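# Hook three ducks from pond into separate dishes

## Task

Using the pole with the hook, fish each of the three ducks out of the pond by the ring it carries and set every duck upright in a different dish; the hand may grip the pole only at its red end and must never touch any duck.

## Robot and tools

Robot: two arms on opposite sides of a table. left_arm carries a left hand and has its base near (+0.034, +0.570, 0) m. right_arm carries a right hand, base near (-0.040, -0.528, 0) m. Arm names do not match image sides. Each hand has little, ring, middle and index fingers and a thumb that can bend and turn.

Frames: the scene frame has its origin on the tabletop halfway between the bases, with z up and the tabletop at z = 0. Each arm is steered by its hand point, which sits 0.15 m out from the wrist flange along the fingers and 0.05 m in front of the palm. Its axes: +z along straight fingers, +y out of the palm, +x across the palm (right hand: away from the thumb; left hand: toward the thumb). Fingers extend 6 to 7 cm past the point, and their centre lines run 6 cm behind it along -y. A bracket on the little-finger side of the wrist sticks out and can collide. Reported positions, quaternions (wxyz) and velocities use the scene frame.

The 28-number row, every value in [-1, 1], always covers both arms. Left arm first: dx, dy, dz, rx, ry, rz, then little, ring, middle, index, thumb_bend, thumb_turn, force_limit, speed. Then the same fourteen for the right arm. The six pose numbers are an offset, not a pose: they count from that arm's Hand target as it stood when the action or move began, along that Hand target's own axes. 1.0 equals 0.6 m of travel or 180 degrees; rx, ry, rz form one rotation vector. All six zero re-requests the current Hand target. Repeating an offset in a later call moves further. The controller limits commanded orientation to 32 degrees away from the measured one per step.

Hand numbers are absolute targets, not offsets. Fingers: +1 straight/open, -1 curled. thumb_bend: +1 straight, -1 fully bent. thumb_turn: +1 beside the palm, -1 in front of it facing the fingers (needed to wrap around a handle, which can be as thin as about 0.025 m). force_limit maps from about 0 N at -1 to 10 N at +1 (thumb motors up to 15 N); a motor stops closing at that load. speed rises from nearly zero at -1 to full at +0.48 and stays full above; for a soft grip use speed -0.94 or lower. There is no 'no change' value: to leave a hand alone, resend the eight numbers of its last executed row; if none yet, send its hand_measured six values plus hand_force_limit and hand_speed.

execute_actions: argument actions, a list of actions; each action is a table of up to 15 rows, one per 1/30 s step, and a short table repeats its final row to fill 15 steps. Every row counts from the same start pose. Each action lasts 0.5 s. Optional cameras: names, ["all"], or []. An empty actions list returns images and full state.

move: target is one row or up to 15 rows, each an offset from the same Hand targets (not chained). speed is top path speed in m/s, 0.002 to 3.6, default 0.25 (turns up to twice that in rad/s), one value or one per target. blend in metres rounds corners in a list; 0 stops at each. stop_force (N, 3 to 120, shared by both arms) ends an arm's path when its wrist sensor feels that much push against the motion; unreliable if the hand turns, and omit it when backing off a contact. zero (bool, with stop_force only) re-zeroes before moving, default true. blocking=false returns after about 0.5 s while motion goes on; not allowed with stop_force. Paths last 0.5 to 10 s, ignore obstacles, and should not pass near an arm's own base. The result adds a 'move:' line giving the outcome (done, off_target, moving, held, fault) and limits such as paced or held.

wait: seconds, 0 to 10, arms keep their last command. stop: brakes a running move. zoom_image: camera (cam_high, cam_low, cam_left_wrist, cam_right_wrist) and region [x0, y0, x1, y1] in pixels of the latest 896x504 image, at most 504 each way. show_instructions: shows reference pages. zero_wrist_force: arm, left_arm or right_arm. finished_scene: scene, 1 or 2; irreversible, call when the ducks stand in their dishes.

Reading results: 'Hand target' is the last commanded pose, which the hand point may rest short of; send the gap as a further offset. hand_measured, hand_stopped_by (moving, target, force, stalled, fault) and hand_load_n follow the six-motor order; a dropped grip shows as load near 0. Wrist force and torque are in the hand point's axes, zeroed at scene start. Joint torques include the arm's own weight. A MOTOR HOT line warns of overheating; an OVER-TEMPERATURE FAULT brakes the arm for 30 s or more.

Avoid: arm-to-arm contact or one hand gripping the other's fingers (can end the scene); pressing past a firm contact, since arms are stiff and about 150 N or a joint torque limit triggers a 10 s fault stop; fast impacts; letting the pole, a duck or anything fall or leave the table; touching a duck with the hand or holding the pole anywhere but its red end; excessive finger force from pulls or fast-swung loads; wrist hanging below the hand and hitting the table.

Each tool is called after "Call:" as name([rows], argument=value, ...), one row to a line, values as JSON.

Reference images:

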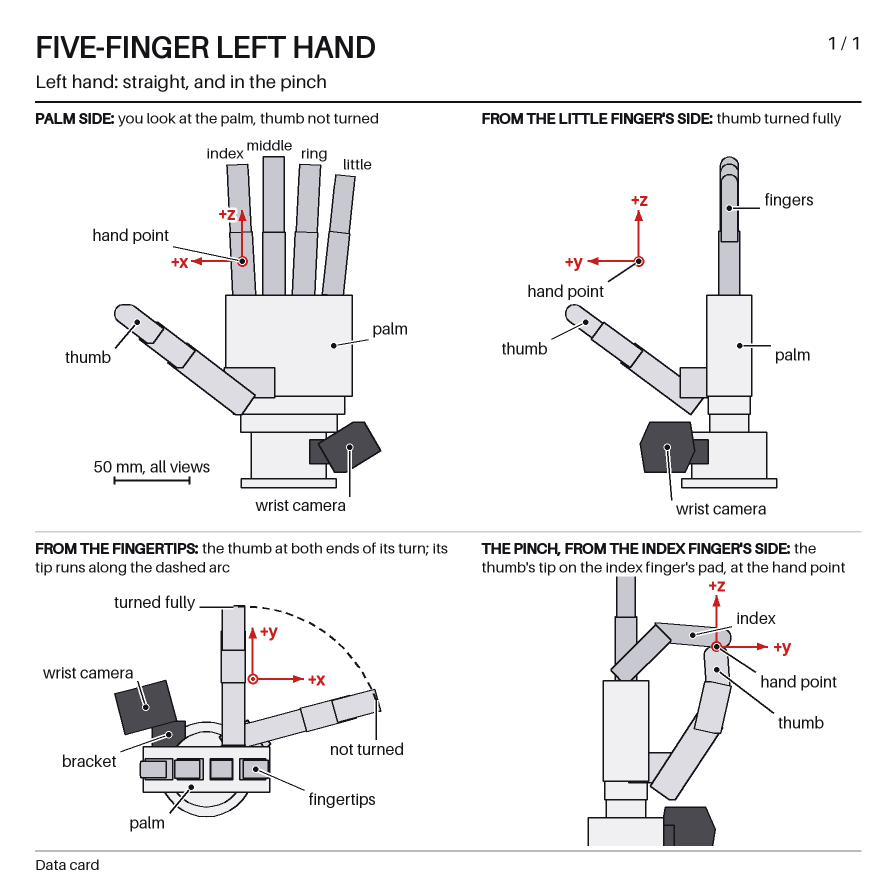

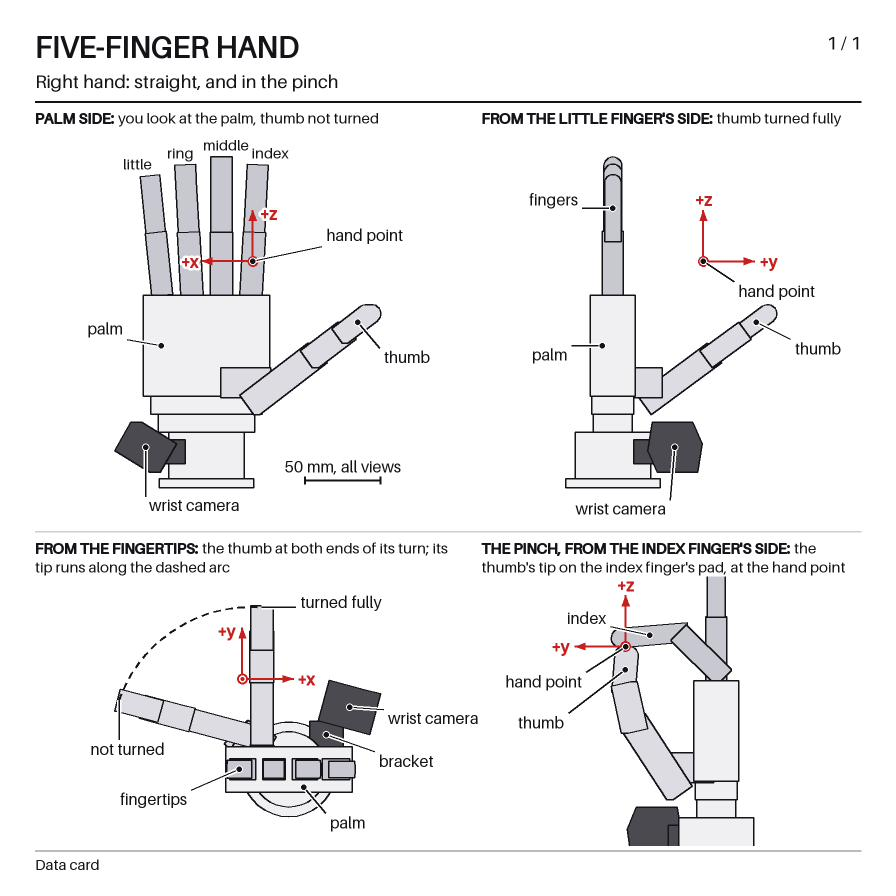

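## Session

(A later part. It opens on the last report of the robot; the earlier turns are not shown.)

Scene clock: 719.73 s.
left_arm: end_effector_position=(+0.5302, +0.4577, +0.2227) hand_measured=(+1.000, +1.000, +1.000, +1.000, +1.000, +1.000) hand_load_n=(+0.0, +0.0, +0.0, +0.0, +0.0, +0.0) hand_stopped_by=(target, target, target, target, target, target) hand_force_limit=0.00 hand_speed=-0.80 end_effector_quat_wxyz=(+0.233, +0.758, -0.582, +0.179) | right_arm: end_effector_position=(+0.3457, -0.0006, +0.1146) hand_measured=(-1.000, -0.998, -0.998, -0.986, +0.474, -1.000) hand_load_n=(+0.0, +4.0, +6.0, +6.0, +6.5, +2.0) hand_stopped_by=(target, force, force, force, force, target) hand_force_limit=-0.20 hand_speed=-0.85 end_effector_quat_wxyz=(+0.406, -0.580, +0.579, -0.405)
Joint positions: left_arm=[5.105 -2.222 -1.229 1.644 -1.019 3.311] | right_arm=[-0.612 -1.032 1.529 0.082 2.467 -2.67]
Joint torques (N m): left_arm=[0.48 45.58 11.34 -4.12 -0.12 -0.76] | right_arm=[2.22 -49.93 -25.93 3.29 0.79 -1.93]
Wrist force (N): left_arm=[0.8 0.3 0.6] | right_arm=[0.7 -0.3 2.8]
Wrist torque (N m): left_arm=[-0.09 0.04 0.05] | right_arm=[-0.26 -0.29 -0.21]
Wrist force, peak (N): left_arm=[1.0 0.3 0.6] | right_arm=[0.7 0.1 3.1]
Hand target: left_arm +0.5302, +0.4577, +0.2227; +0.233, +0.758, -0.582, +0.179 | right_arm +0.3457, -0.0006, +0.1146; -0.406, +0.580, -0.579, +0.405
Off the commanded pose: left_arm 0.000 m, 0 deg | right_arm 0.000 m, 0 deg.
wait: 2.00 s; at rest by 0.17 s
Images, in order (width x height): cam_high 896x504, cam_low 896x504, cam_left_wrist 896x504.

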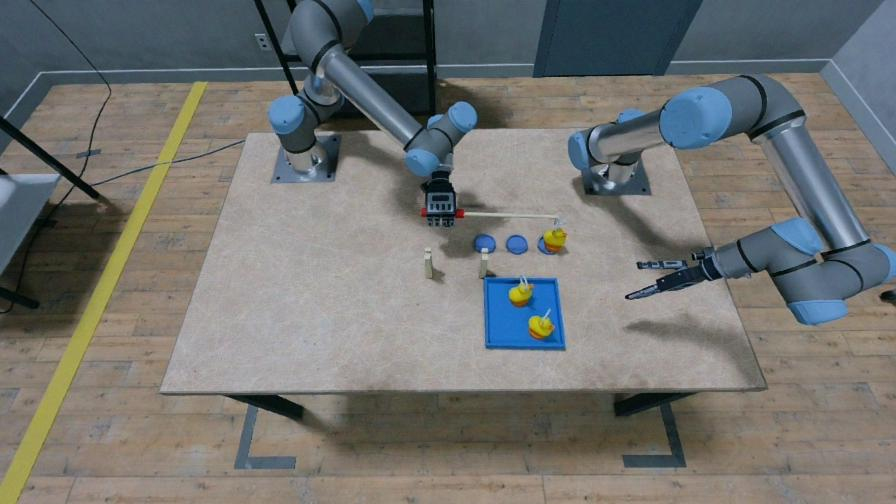

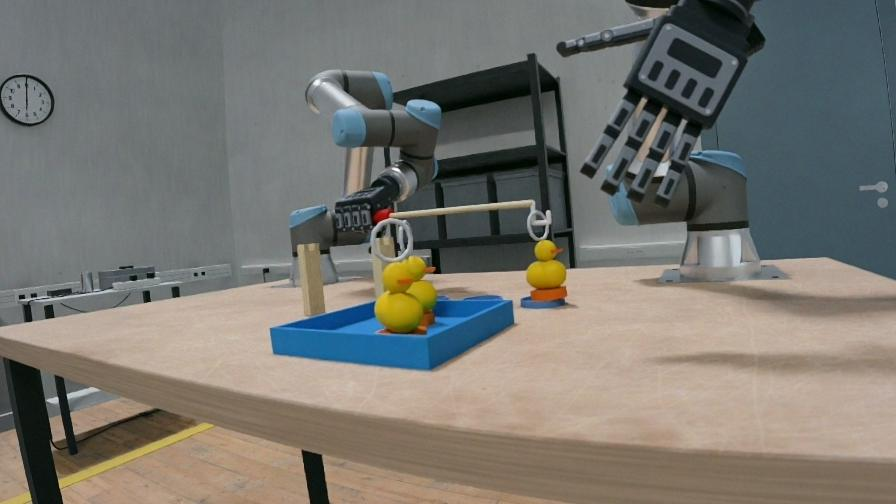

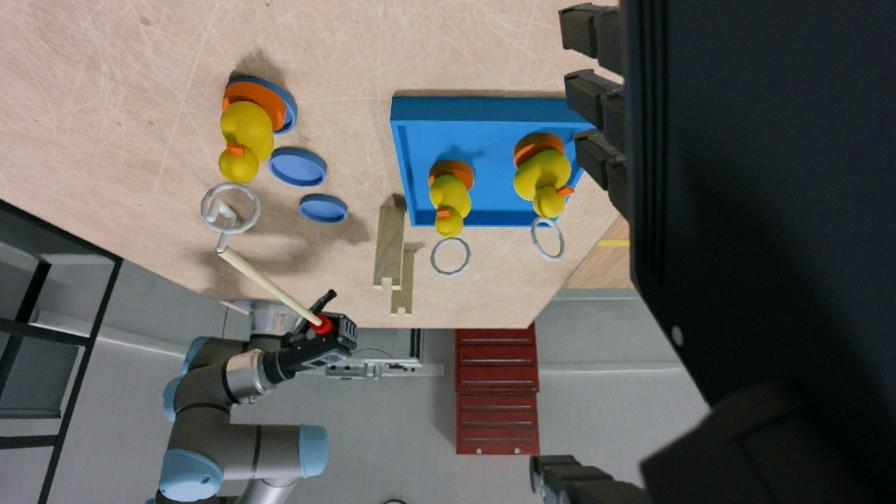

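Call:
move(target=[0, 0, 0, 0, 0, 0, 1, 1, 1, 1, 1, 1, 0, -0.8, 0, -0.0376, -0.0137, 0, 0, 0, -1, -1, -1, -1, -1, -1, -0.2, -0.85], speed=0.02)

Call:
wait(seconds=3, cameras=["cam_high", "cam_low", "cam_left_wrist"])

Call:
zoom_image(camera="cam_high", region=[510, 190, 590, 260])

Call:
zoom_image(camera="cam_left_wrist", region=[190, 60, 360, 310])

Call:
zoom_image(camera="cam_low", region=[480, 160, 600, 320])

Scene clock: 738.67 s.
left_arm: end_effector_position=(+0.5302, +0.4577, +0.2227) hand_measured=(+1.000, +1.000, +1.000, +1.000, +1.000, +1.000) hand_load_n=(+0.0, +0.0, +0.0, +0.0, +0.0, +0.0) hand_stopped_by=(target, target, target, target, target, target) hand_force_limit=0.00 hand_speed=-0.80 end_effector_quat_wxyz=(+0.233, +0.758, -0.582, +0.179) | right_arm: end_effector_position=(+0.3457, -0.0006, +0.1388) hand_measured=(-1.000, -0.998, -0.998, -0.986, +0.474, -1.000) hand_load_n=(+0.0, +4.0, +5.5, +6.0, +6.5, +1.5) hand_stopped_by=(target, force, force, force, force, target) hand_force_limit=-0.20 hand_speed=-0.85 end_effector_quat_wxyz=(+0.406, -0.580, +0.579, -0.405)
Joint positions: left_arm=[5.105 -2.222 -1.229 1.644 -1.019 3.311] | right_arm=[-0.612 -1.058 1.502 0.135 2.467 -2.67]
Joint torques (N m): left_arm=[1.06 45.52 11.47 -4.1 -0.16 -0.86] | right_arm=[4.12 -35.8 -15.9 -1.38 1.49 -1.68]
Wrist force (N): left_arm=[0.5 0.3 0.6] | right_arm=[0.6 0.5 3.0]
Wrist torque (N m): left_arm=[-0.10 0.08 0.03] | right_arm=[-0.23 -0.23 -0.34]
Wrist force, peak (N): left_arm=[1.0 0.5 0.7] | right_arm=[0.3 0.6 3.2]
Hand target: left_arm +0.5302, +0.4577, +0.2227; +0.233, +0.758, -0.582, +0.179 | right_arm +0.3457, -0.0006, +0.1386; -0.406, +0.580, -0.579, +0.405
Off the commanded pose: left_arm 0.000 m, 0 deg | right_arm 0.000 m, 0 deg.
move: done

Scene clock: 741.67 s.
left_arm: end_effector_position=(+0.5302, +0.4577, +0.2227) hand_measured=(+1.000, +1.000, +1.000, +1.000, +1.000, +1.000) hand_load_n=(+0.0, +0.0, +0.0, +0.0, +0.0, +0.0) hand_stopped_by=(target, target, target, target, target, target) hand_force_limit=0.00 hand_speed=-0.80 end_effector_quat_wxyz=(+0.233, +0.758, -0.582, +0.179) | right_arm: end_effector_position=(+0.3457, -0.0006, +0.1386) hand_measured=(-1.000, -0.998, -0.998, -0.986, +0.474, -1.000) hand_load_n=(+0.0, +4.0, +6.0, +6.0, +6.5, +2.0) hand_stopped_by=(target, force, force, force, force, target) hand_force_limit=-0.20 hand_speed=-0.85 end_effector_quat_wxyz=(+0.406, -0.580, +0.579, -0.405)
Joint positions: left_arm=[5.105 -2.222 -1.229 1.644 -1.019 3.311] | right_arm=[-0.612 -1.058 1.502 0.135 2.467 -2.67]
Joint torques (N m): left_arm=[1.29 45.42 11.03 -4.07 -0.08 -0.74] | right_arm=[4.82 -36.09 -14.29 -1.87 1.54 2.44]
Wrist force (N): left_arm=[0.5 0.2 0.5] | right_arm=[0.3 0.7 3.0]
Wrist torque (N m): left_arm=[-0.11 0.08 0.03] | right_arm=[-0.21 -0.18 -0.36]
Wrist force, peak (N): left_arm=[1.1 0.3 0.8] | right_arm=[0.6 0.5 3.2]
Hand target: left_arm +0.5302, +0.4577, +0.2227; +0.233, +0.758, -0.582, +0.179 | right_arm +0.3457, -0.0006, +0.1386; -0.406, +0.580, -0.579, +0.405
Off the commanded pose: left_arm 0.000 m, 0 deg | right_arm 0.000 m, 0 deg.
wait: 3.00 s; at rest by 0.17 s
Images, in order (width x height): cam_high 896x504, cam_low 896x504, cam_left_wrist 896x504.

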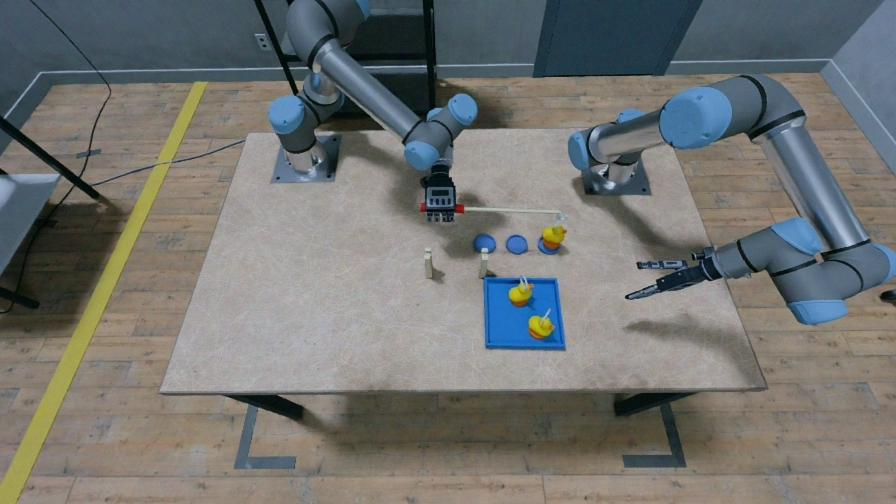

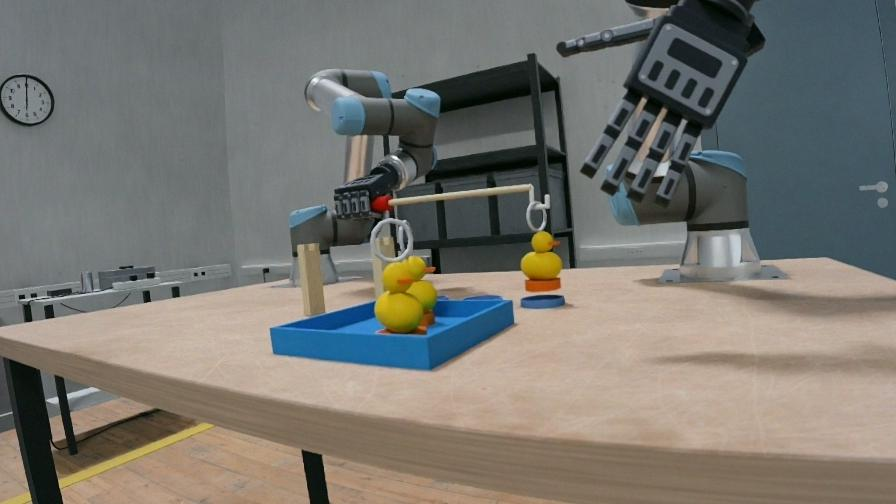

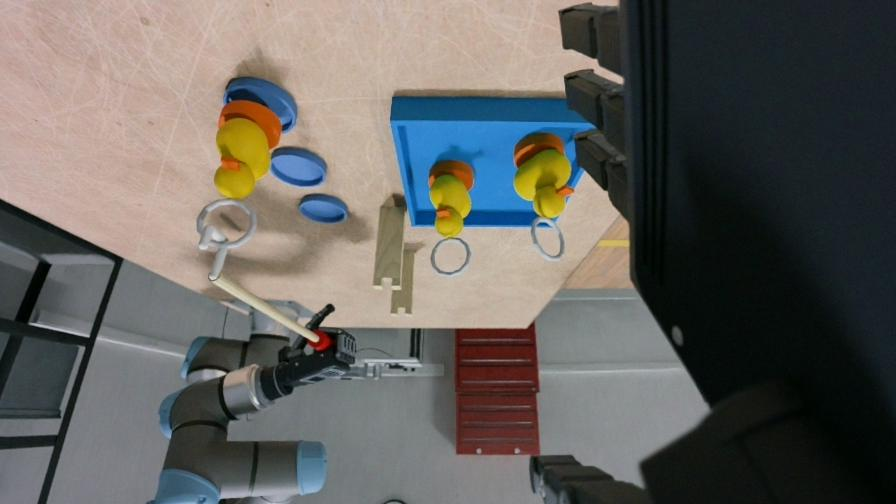

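Scaled by 6.300 from the camera's 896x504 image, which has a finer 1280x720 frame.

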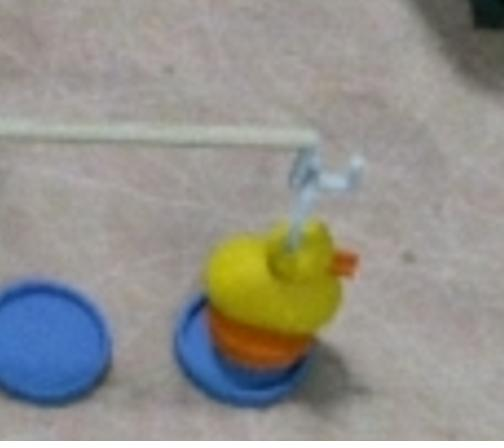

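Scaled by 2.016 from the camera's 896x504 image, which has a finer 1280x720 frame.

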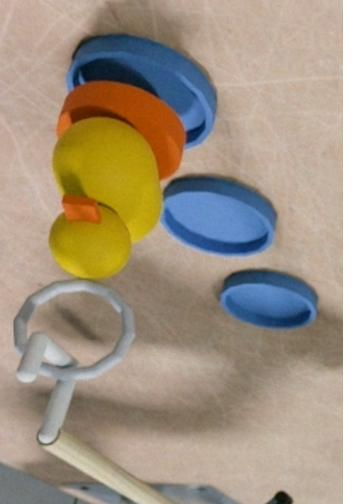

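Scaled by 3.150 from the camera's 896x504 image, which has a finer 1280x720 frame.

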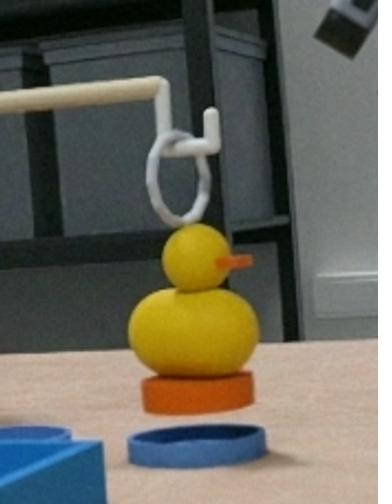

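Call:
move(target=[0, 0, 0, 0, 0, 0, 1, 1, 1, 1, 1, 1, 0, -0.8, 0.0075, 0.0155, 0.0106, 0, 0, 0, -1, -1, -1, -1, -1, -1, -0.2, -0.85], speed=0.015)

Call:
wait(seconds=3, cameras=["cam_high", "cam_low", "cam_left_wrist"])

Call:
zoom_image(camera="cam_high", region=[525, 210, 575, 260])

Call:
zoom_image(camera="cam_left_wrist", region=[200, 60, 320, 180])

Call:
zoom_image(camera="cam_low", region=[510, 220, 580, 320])

Scene clock: 790.17 s.
left_arm: end_effector_position=(+0.5302, +0.4577, +0.2227) hand_measured=(+1.000, +1.000, +1.000, +1.000, +1.000, +1.000) hand_load_n=(+0.0, +0.0, +0.0, +0.0, +0.0, +0.0) hand_stopped_by=(target, target, target, target, target, target) hand_force_limit=0.00 hand_speed=-0.80 end_effector_quat_wxyz=(+0.233, +0.758, -0.582, +0.179) | right_arm: end_effector_position=(+0.3485, -0.0052, +0.1276) hand_measured=(-1.000, -0.998, -0.998, -0.986, +0.474, -1.000) hand_load_n=(+0.0, +4.0, +6.0, +6.0, +6.5, +2.0) hand_stopped_by=(target, force, force, force, force, target) hand_force_limit=-0.20 hand_speed=-0.85 end_effector_quat_wxyz=(+0.406, -0.580, +0.579, -0.405)
Joint positions: left_arm=[5.105 -2.222 -1.229 1.644 -1.019 3.311] | right_arm=[-0.622 -1.055 1.528 0.1 2.459 -2.678]
Joint torques (N m): left_arm=[3.1 46 11.36 -4.07 -0.31 -0.86] | right_arm=[3.15 -41.12 -25.02 2.21 0.35 -1.4]
Wrist force (N): left_arm=[0.8 0.3 0.4] | right_arm=[0.5 0.7 3.2]
Wrist torque (N m): left_arm=[-0.09 0.04 0.05] | right_arm=[-0.20 -0.20 -0.33]
Wrist force, peak (N): left_arm=[1.1 0.4 0.7] | right_arm=[0.4 0.7 3.2]
Hand target: left_arm +0.5302, +0.4577, +0.2227; +0.233, +0.758, -0.582, +0.179 | right_arm +0.3485, -0.0051, +0.1277; -0.406, +0.580, -0.579, +0.405
Off the commanded pose: left_arm 0.000 m, 0 deg | right_arm 0.000 m, 0 deg.
move: done

Scene clock: 793.17 s.
left_arm: end_effector_position=(+0.5302, +0.4577, +0.2227) hand_measured=(+1.000, +1.000, +1.000, +1.000, +1.000, +1.000) hand_load_n=(+0.0, +0.0, +0.0, +0.0, +0.0, +0.0) hand_stopped_by=(target, target, target, target, target, target) hand_force_limit=0.00 hand_speed=-0.80 end_effector_quat_wxyz=(+0.233, +0.758, -0.582, +0.179) | right_arm: end_effector_position=(+0.3485, -0.0051, +0.1277) hand_measured=(-1.000, -0.998, -0.998, -0.986, +0.474, -1.000) hand_load_n=(+0.0, +4.0, +5.5, +6.5, +6.5, +1.5) hand_stopped_by=(target, force, force, force, force, target) hand_force_limit=-0.20 hand_speed=-0.85 end_effector_quat_wxyz=(+0.406, -0.580, +0.579, -0.405)
Joint positions: left_arm=[5.105 -2.222 -1.229 1.644 -1.019 3.311] | right_arm=[-0.622 -1.055 1.528 0.1 2.459 -2.678]
Joint torques (N m): left_arm=[2.79 45.85 11.29 -4.03 -0.28 -0.81] | right_arm=[4.74 -50.9 -26.34 3.06 1.68 2.31]
Wrist force (N): left_arm=[0.8 0.3 0.4] | right_arm=[0.5 0.8 3.1]
Wrist torque (N m): left_arm=[-0.09 0.04 0.05] | right_arm=[-0.18 -0.21 -0.32]
Wrist force, peak (N): left_arm=[0.9 0.5 0.7] | right_arm=[0.4 0.7 3.2]
Hand target: left_arm +0.5302, +0.4577, +0.2227; +0.233, +0.758, -0.582, +0.179 | right_arm +0.3485, -0.0051, +0.1277; -0.406, +0.580, -0.579, +0.405
Off the commanded pose: left_arm 0.000 m, 0 deg | right_arm 0.000 m, 0 deg.
wait: 3.00 s; at rest by 0.17 s
Images, in order (width x height): cam_high 896x504, cam_low 896x504, cam_left_wrist 896x504.

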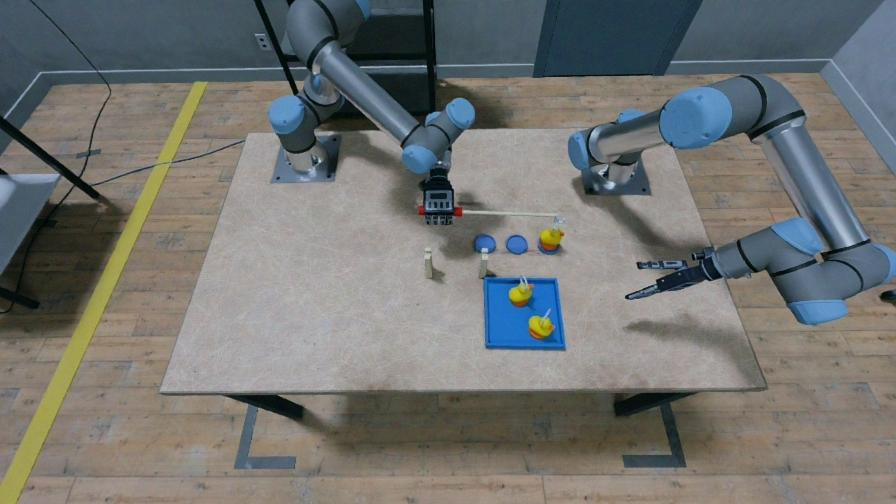

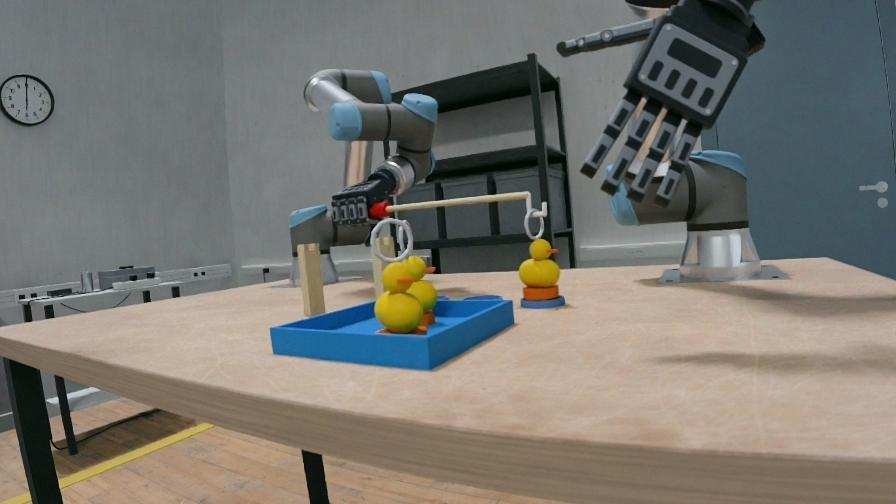

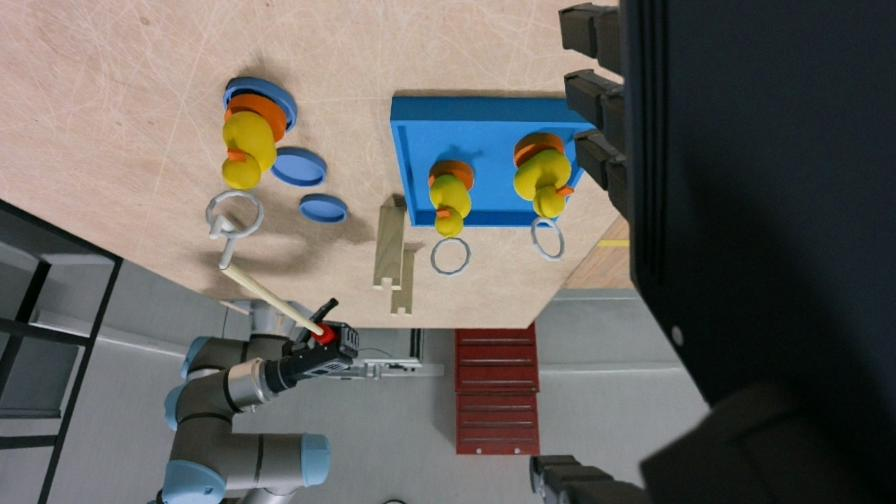

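Scaled by 10.080 from the camera's 896x504 image, which has a finer 1280x720 frame.

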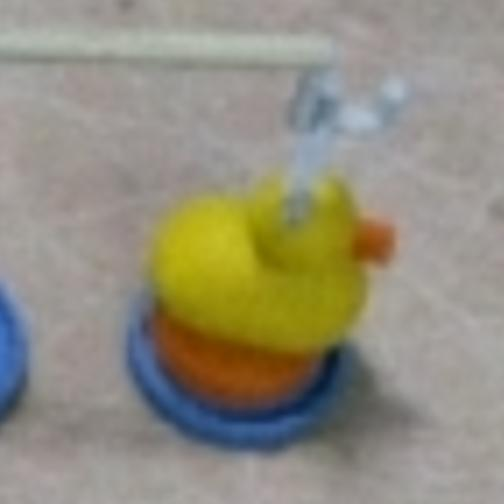

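Scaled by 4.200 from the camera's 896x504 image, which has a finer 1280x720 frame.

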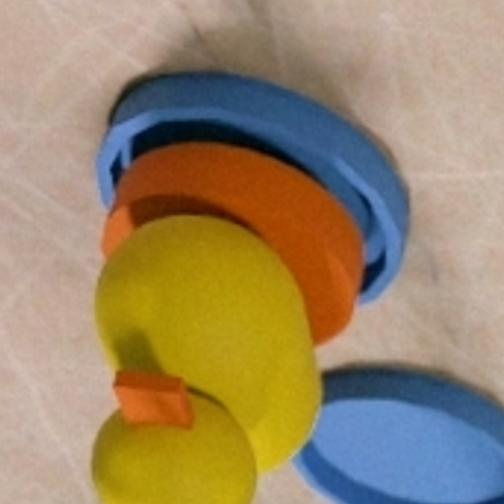

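Scaled by 5.040 from the camera's 896x504 image, which has a finer 1280x720 frame.

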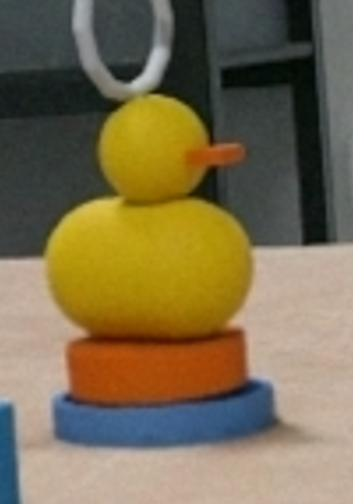

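Call:
move([
  [0, 0, 0, 0, 0, 0, 1, 1, 1, 1, 1, 1, 0, -0.8, -0.0033, 0, 0, 0, 0, 0, -1, -1, -1, -1, -1, -1, -0.2, -0.85],
  [0, 0, 0, 0, 0, 0, 1, 1, 1, 1, 1, 1, 0, -0.8, -0.0033, 0.0219, 0.008, 0, 0, 0, -1, -1, -1, -1, -1, -1, -0.2, -0.85],
], speed=0.015)

Call:
wait(seconds=2, cameras=["cam_high", "cam_low", "cam_left_wrist"])

Call:
zoom_image(camera="cam_high", region=[525, 210, 575, 260])

Call:
zoom_image(camera="cam_left_wrist", region=[190, 60, 340, 280])

Call:
zoom_image(camera="cam_low", region=[500, 190, 580, 320])

Scene clock: 824.93 s.
left_arm: end_effector_position=(+0.5302, +0.4577, +0.2227) hand_measured=(+1.000, +1.000, +1.000, +1.000, +1.000, +1.000) hand_load_n=(+0.0, -0.5, +0.0, +0.0, +0.0, +0.0) hand_stopped_by=(target, target, target, target, target, target) hand_force_limit=0.00 hand_speed=-0.80 end_effector_quat_wxyz=(+0.233, +0.758, -0.582, +0.179) | right_arm: end_effector_position=(+0.3485, -0.0032, +0.1136) hand_measured=(-1.000, -0.998, -0.998, -0.986, +0.474, -1.000) hand_load_n=(+0.0, +4.0, +5.5, +6.0, +6.5, +1.5) hand_stopped_by=(target, force, force, force, force, target) hand_force_limit=-0.20 hand_speed=-0.85 end_effector_quat_wxyz=(+0.406, -0.580, +0.579, -0.405)
Joint positions: left_arm=[5.105 -2.222 -1.229 1.644 -1.019 3.311] | right_arm=[-0.62 -1.035 1.537 0.073 2.461 -2.676]
Joint torques (N m): left_arm=[4.21 45.69 11.15 -4.03 -0.51 -0.86] | right_arm=[-5.56 -48.64 -21.72 1.75 -0.43 -1.14]
Wrist force (N): left_arm=[0.7 0.2 0.5] | right_arm=[0.5 -0.3 2.8]
Wrist torque (N m): left_arm=[-0.12 0.06 0.05] | right_arm=[-0.25 -0.26 -0.25]
Wrist force, peak (N): left_arm=[1.2 0.5 0.4] | right_arm=[0.5 0.8 3.3]
Hand target: left_arm +0.5302, +0.4577, +0.2227; +0.233, +0.758, -0.582, +0.179 | right_arm +0.3485, -0.0032, +0.1137; -0.406, +0.580, -0.579, +0.405
Off the commanded pose: left_arm 0.000 m, 0 deg | right_arm 0.000 m, 0 deg.
move: done

Scene clock: 826.93 s.
left_arm: end_effector_position=(+0.5302, +0.4577, +0.2227) hand_measured=(+1.000, +1.000, +1.000, +1.000, +1.000, +1.000) hand_load_n=(+0.0, +0.0, +0.0, +0.0, +0.0, +0.0) hand_stopped_by=(target, target, target, target, target, target) hand_force_limit=0.00 hand_speed=-0.80 end_effector_quat_wxyz=(+0.233, +0.758, -0.582, +0.179) | right_arm: end_effector_position=(+0.3485, -0.0032, +0.1137) hand_measured=(-1.000, -0.998, -0.998, -0.986, +0.474, -1.000) hand_load_n=(+0.0, +4.0, +6.0, +6.0, +6.5, +1.5) hand_stopped_by=(target, force, force, force, force, target) hand_force_limit=-0.20 hand_speed=-0.85 end_effector_quat_wxyz=(+0.406, -0.580, +0.579, -0.405)
Joint positions: left_arm=[5.105 -2.222 -1.229 1.644 -1.019 3.311] | right_arm=[-0.62 -1.035 1.536 0.073 2.461 -2.676]
Joint torques (N m): left_arm=[4.26 45.93 11.1 -4.05 -0.5 -0.92] | right_arm=[-5.37 -50.56 -25.32 3.05 -0.3 -2.62]
Wrist force (N): left_arm=[0.7 0.4 0.4] | right_arm=[0.6 0.0 2.7]
Wrist torque (N m): left_arm=[-0.07 0.05 0.04] | right_arm=[-0.22 -0.26 -0.28]
Wrist force, peak (N): left_arm=[1.1 0.2 0.7] | right_arm=[0.7 -0.1 3.0]
Hand target: left_arm +0.5302, +0.4577, +0.2227; +0.233, +0.758, -0.582, +0.179 | right_arm +0.3485, -0.0032, +0.1137; -0.406, +0.580, -0.579, +0.405
Off the commanded pose: left_arm 0.000 m, 0 deg | right_arm 0.000 m, 0 deg.
wait: 2.00 s; at rest by 0.17 s
Images, in order (width x height): cam_high 896x504, cam_low 896x504, cam_left_wrist 896x504.

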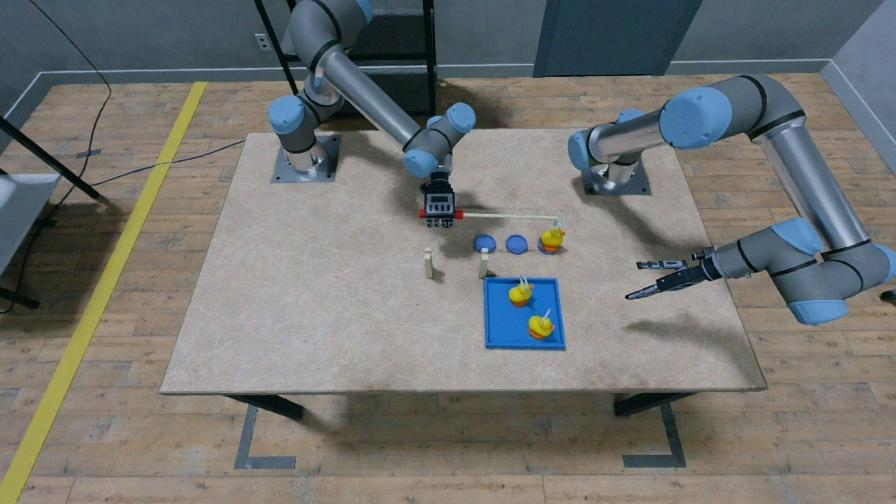

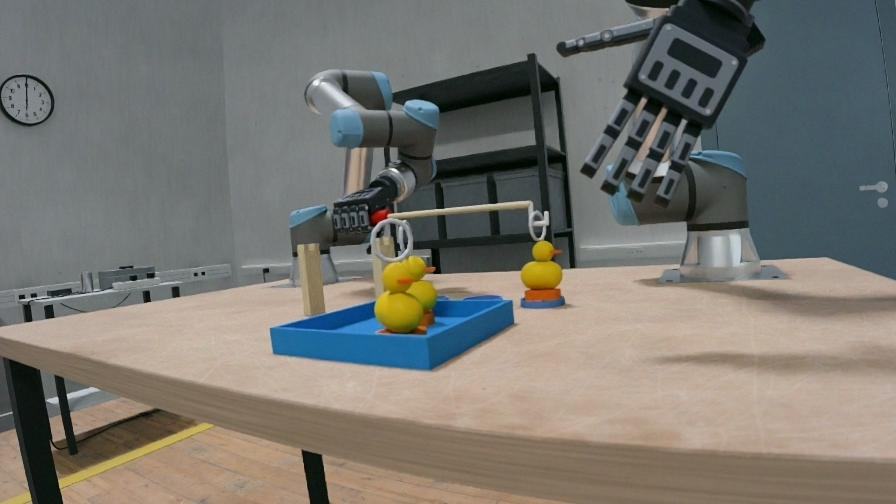

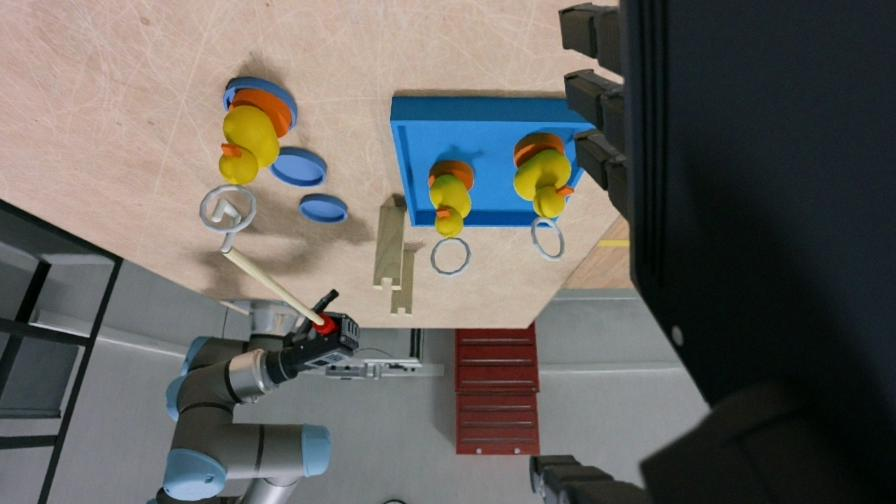

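Scaled by 10.080 from the camera's 896x504 image, which has a finer 1280x720 frame.

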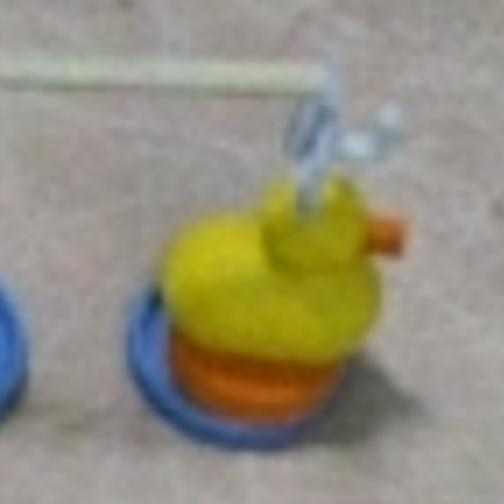

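Scaled by 2.291 from the camera's 896x504 image, which has a finer 1280x720 frame.

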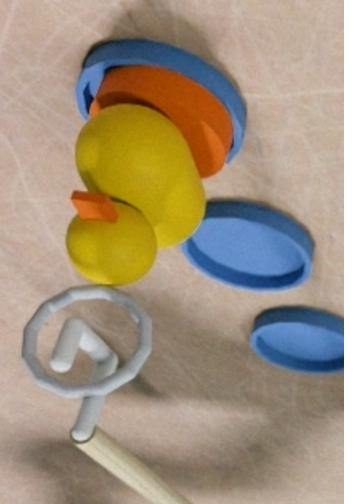

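Scaled by 3.877 from the camera's 896x504 image, which has a finer 1280x720 frame.

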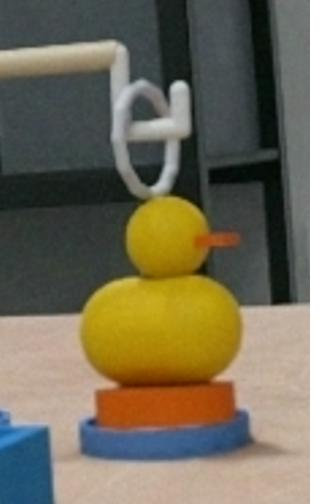

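Call:
move(target=[0, 0, 0, 0, 0, 0, 1, 1, 1, 1, 1, 1, 0, -0.8, 0, -0.0251, -0.0091, 0, 0, 0, -1, -1, -1, -1, -1, -1, -0.2, -0.85], speed=0.015)

Call:
wait(seconds=3, cameras=["cam_high", "cam_low", "cam_left_wrist"])

Call:
zoom_image(camera="cam_high", region=[525, 210, 575, 260])

Call:
zoom_image(camera="cam_left_wrist", region=[200, 60, 320, 180])

Call:
zoom_image(camera="cam_low", region=[500, 190, 580, 320])

Scene clock: 868.17 s.
left_arm: end_effector_position=(+0.5302, +0.4577, +0.2227) hand_measured=(+1.000, +1.000, +1.000, +1.000, +1.000, +1.000) hand_load_n=(+0.0, +0.0, +0.0, +0.0, +0.0, +0.0) hand_stopped_by=(target, target, target, target, target, target) hand_force_limit=0.00 hand_speed=-0.80 end_effector_quat_wxyz=(+0.233, +0.758, -0.582, +0.179) | right_arm: end_effector_position=(+0.3485, -0.0032, +0.1299) hand_measured=(-1.000, -0.998, -0.998, -0.986, +0.474, -1.000) hand_load_n=(+0.0, +4.0, +6.0, +6.5, +6.5, +2.0) hand_stopped_by=(target, force, force, force, force, target) hand_force_limit=-0.20 hand_speed=-0.85 end_effector_quat_wxyz=(+0.406, -0.580, +0.579, -0.405)
Joint positions: left_arm=[5.105 -2.222 -1.229 1.644 -1.019 3.311] | right_arm=[-0.62 -1.053 1.519 0.109 2.461 -2.676]
Joint torques (N m): left_arm=[5.06 45.47 11.17 -4.14 -0.48 -0.96] | right_arm=[-6.25 -38.54 -15.95 -0.88 -0.31 -1.96]
Wrist force (N): left_arm=[0.8 0.5 0.3] | right_arm=[0.4 0.8 3.0]
Wrist torque (N m): left_arm=[-0.05 0.04 0.04] | right_arm=[-0.19 -0.18 -0.42]
Wrist force, peak (N): left_arm=[1.0 0.4 0.5] | right_arm=[0.3 0.7 3.0]
Hand target: left_arm +0.5302, +0.4577, +0.2227; +0.233, +0.758, -0.582, +0.179 | right_arm +0.3485, -0.0032, +0.1297; -0.406, +0.580, -0.579, +0.405
Off the commanded pose: left_arm 0.000 m, 0 deg | right_arm 0.000 m, 0 deg.
move: done

Scene clock: 871.17 s.
left_arm: end_effector_position=(+0.5302, +0.4577, +0.2227) hand_measured=(+1.000, +1.000, +1.000, +1.000, +1.000, +1.000) hand_load_n=(+0.0, +0.0, +0.0, +0.0, +0.0, +0.0) hand_stopped_by=(target, target, target, target, target, target) hand_force_limit=0.00 hand_speed=-0.80 end_effector_quat_wxyz=(+0.233, +0.758, -0.582, +0.179) | right_arm: end_effector_position=(+0.3485, -0.0032, +0.1297) hand_measured=(-1.000, -0.998, -0.998, -0.986, +0.474, -1.000) hand_load_n=(+0.0, +4.0, +6.0, +6.5, +6.5, +1.5) hand_stopped_by=(target, force, force, force, force, target) hand_force_limit=-0.20 hand_speed=-0.85 end_effector_quat_wxyz=(+0.406, -0.580, +0.579, -0.405)
Joint positions: left_arm=[5.105 -2.222 -1.229 1.644 -1.019 3.311] | right_arm=[-0.62 -1.053 1.519 0.108 2.461 -2.676]
Joint torques (N m): left_arm=[4.84 46.18 11.47 -4.02 -0.5 -0.82] | right_arm=[-3.07 -36.13 -13.05 -1.81 0.25 2]
Wrist force (N): left_arm=[0.6 0.3 0.3] | right_arm=[0.4 0.5 3.0]
Wrist torque (N m): left_arm=[-0.09 0.06 0.04] | right_arm=[-0.22 -0.19 -0.42]
Wrist force, peak (N): left_arm=[1.0 0.4 0.6] | right_arm=[0.5 0.8 3.1]
Hand target: left_arm +0.5302, +0.4577, +0.2227; +0.233, +0.758, -0.582, +0.179 | right_arm +0.3485, -0.0032, +0.1297; -0.406, +0.580, -0.579, +0.405
Off the commanded pose: left_arm 0.000 m, 0 deg | right_arm 0.000 m, 0 deg.
wait: 3.00 s; at rest by 0.17 s
Images, in order (width x height): cam_high 896x504, cam_low 896x504, cam_left_wrist 896x504.

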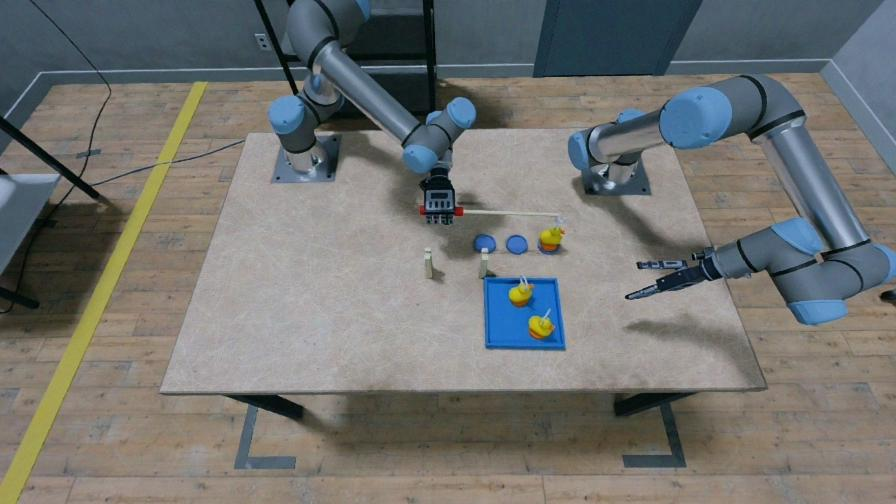

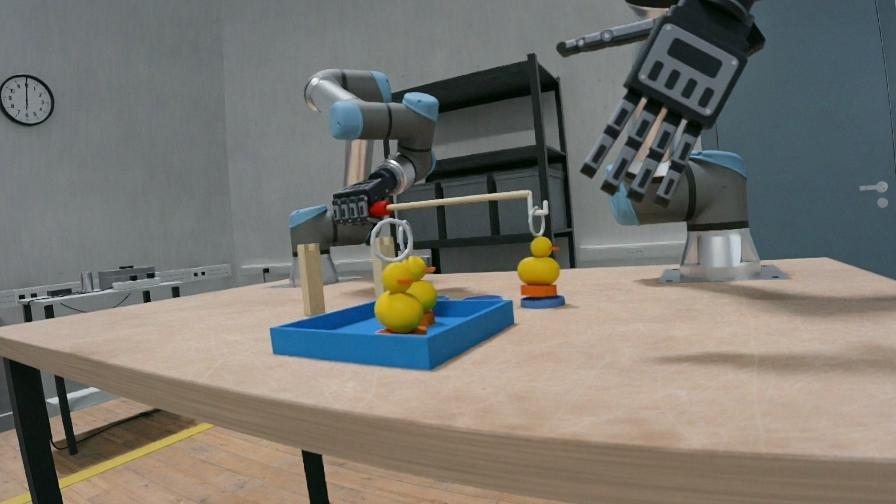

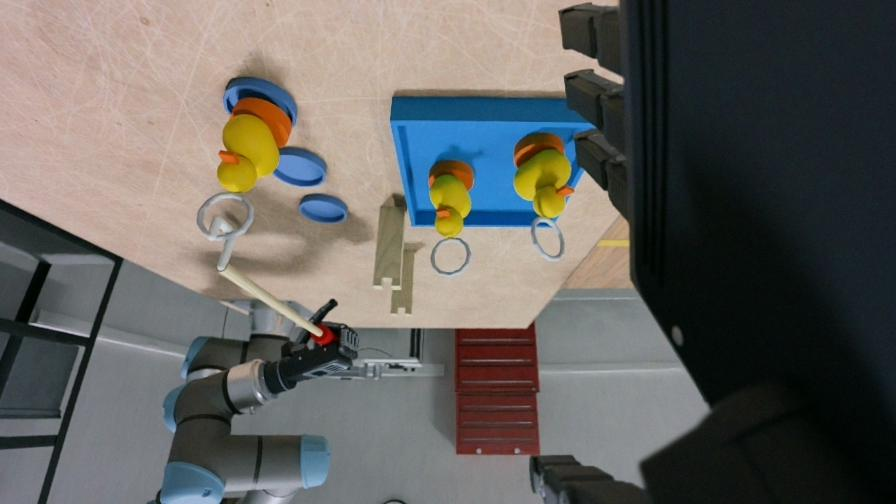

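Scaled by 10.080 from the camera's 896x504 image, which has a finer 1280x720 frame.

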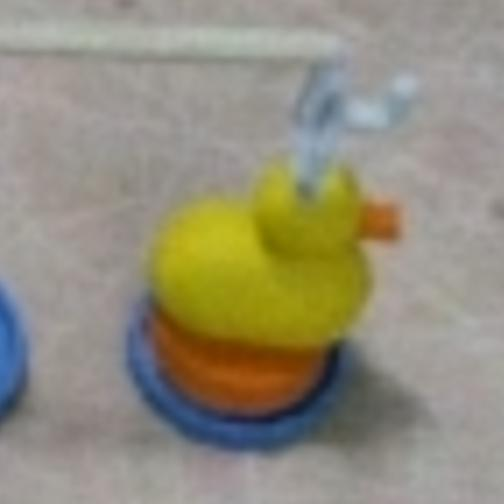

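Scaled by 4.200 from the camera's 896x504 image, which has a finer 1280x720 frame.

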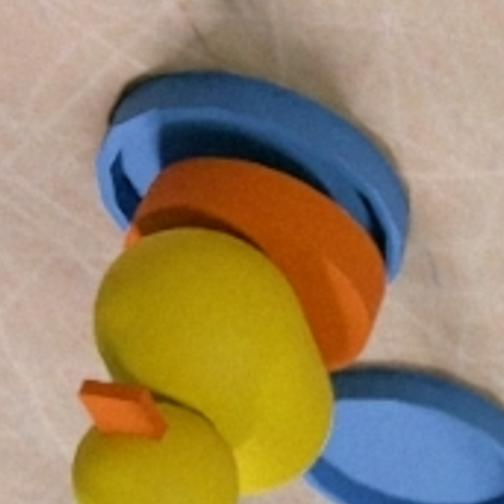

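Scaled by 3.877 from the camera's 896x504 image, which has a finer 1280x720 frame.

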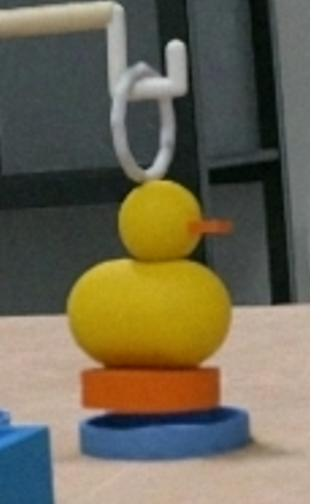

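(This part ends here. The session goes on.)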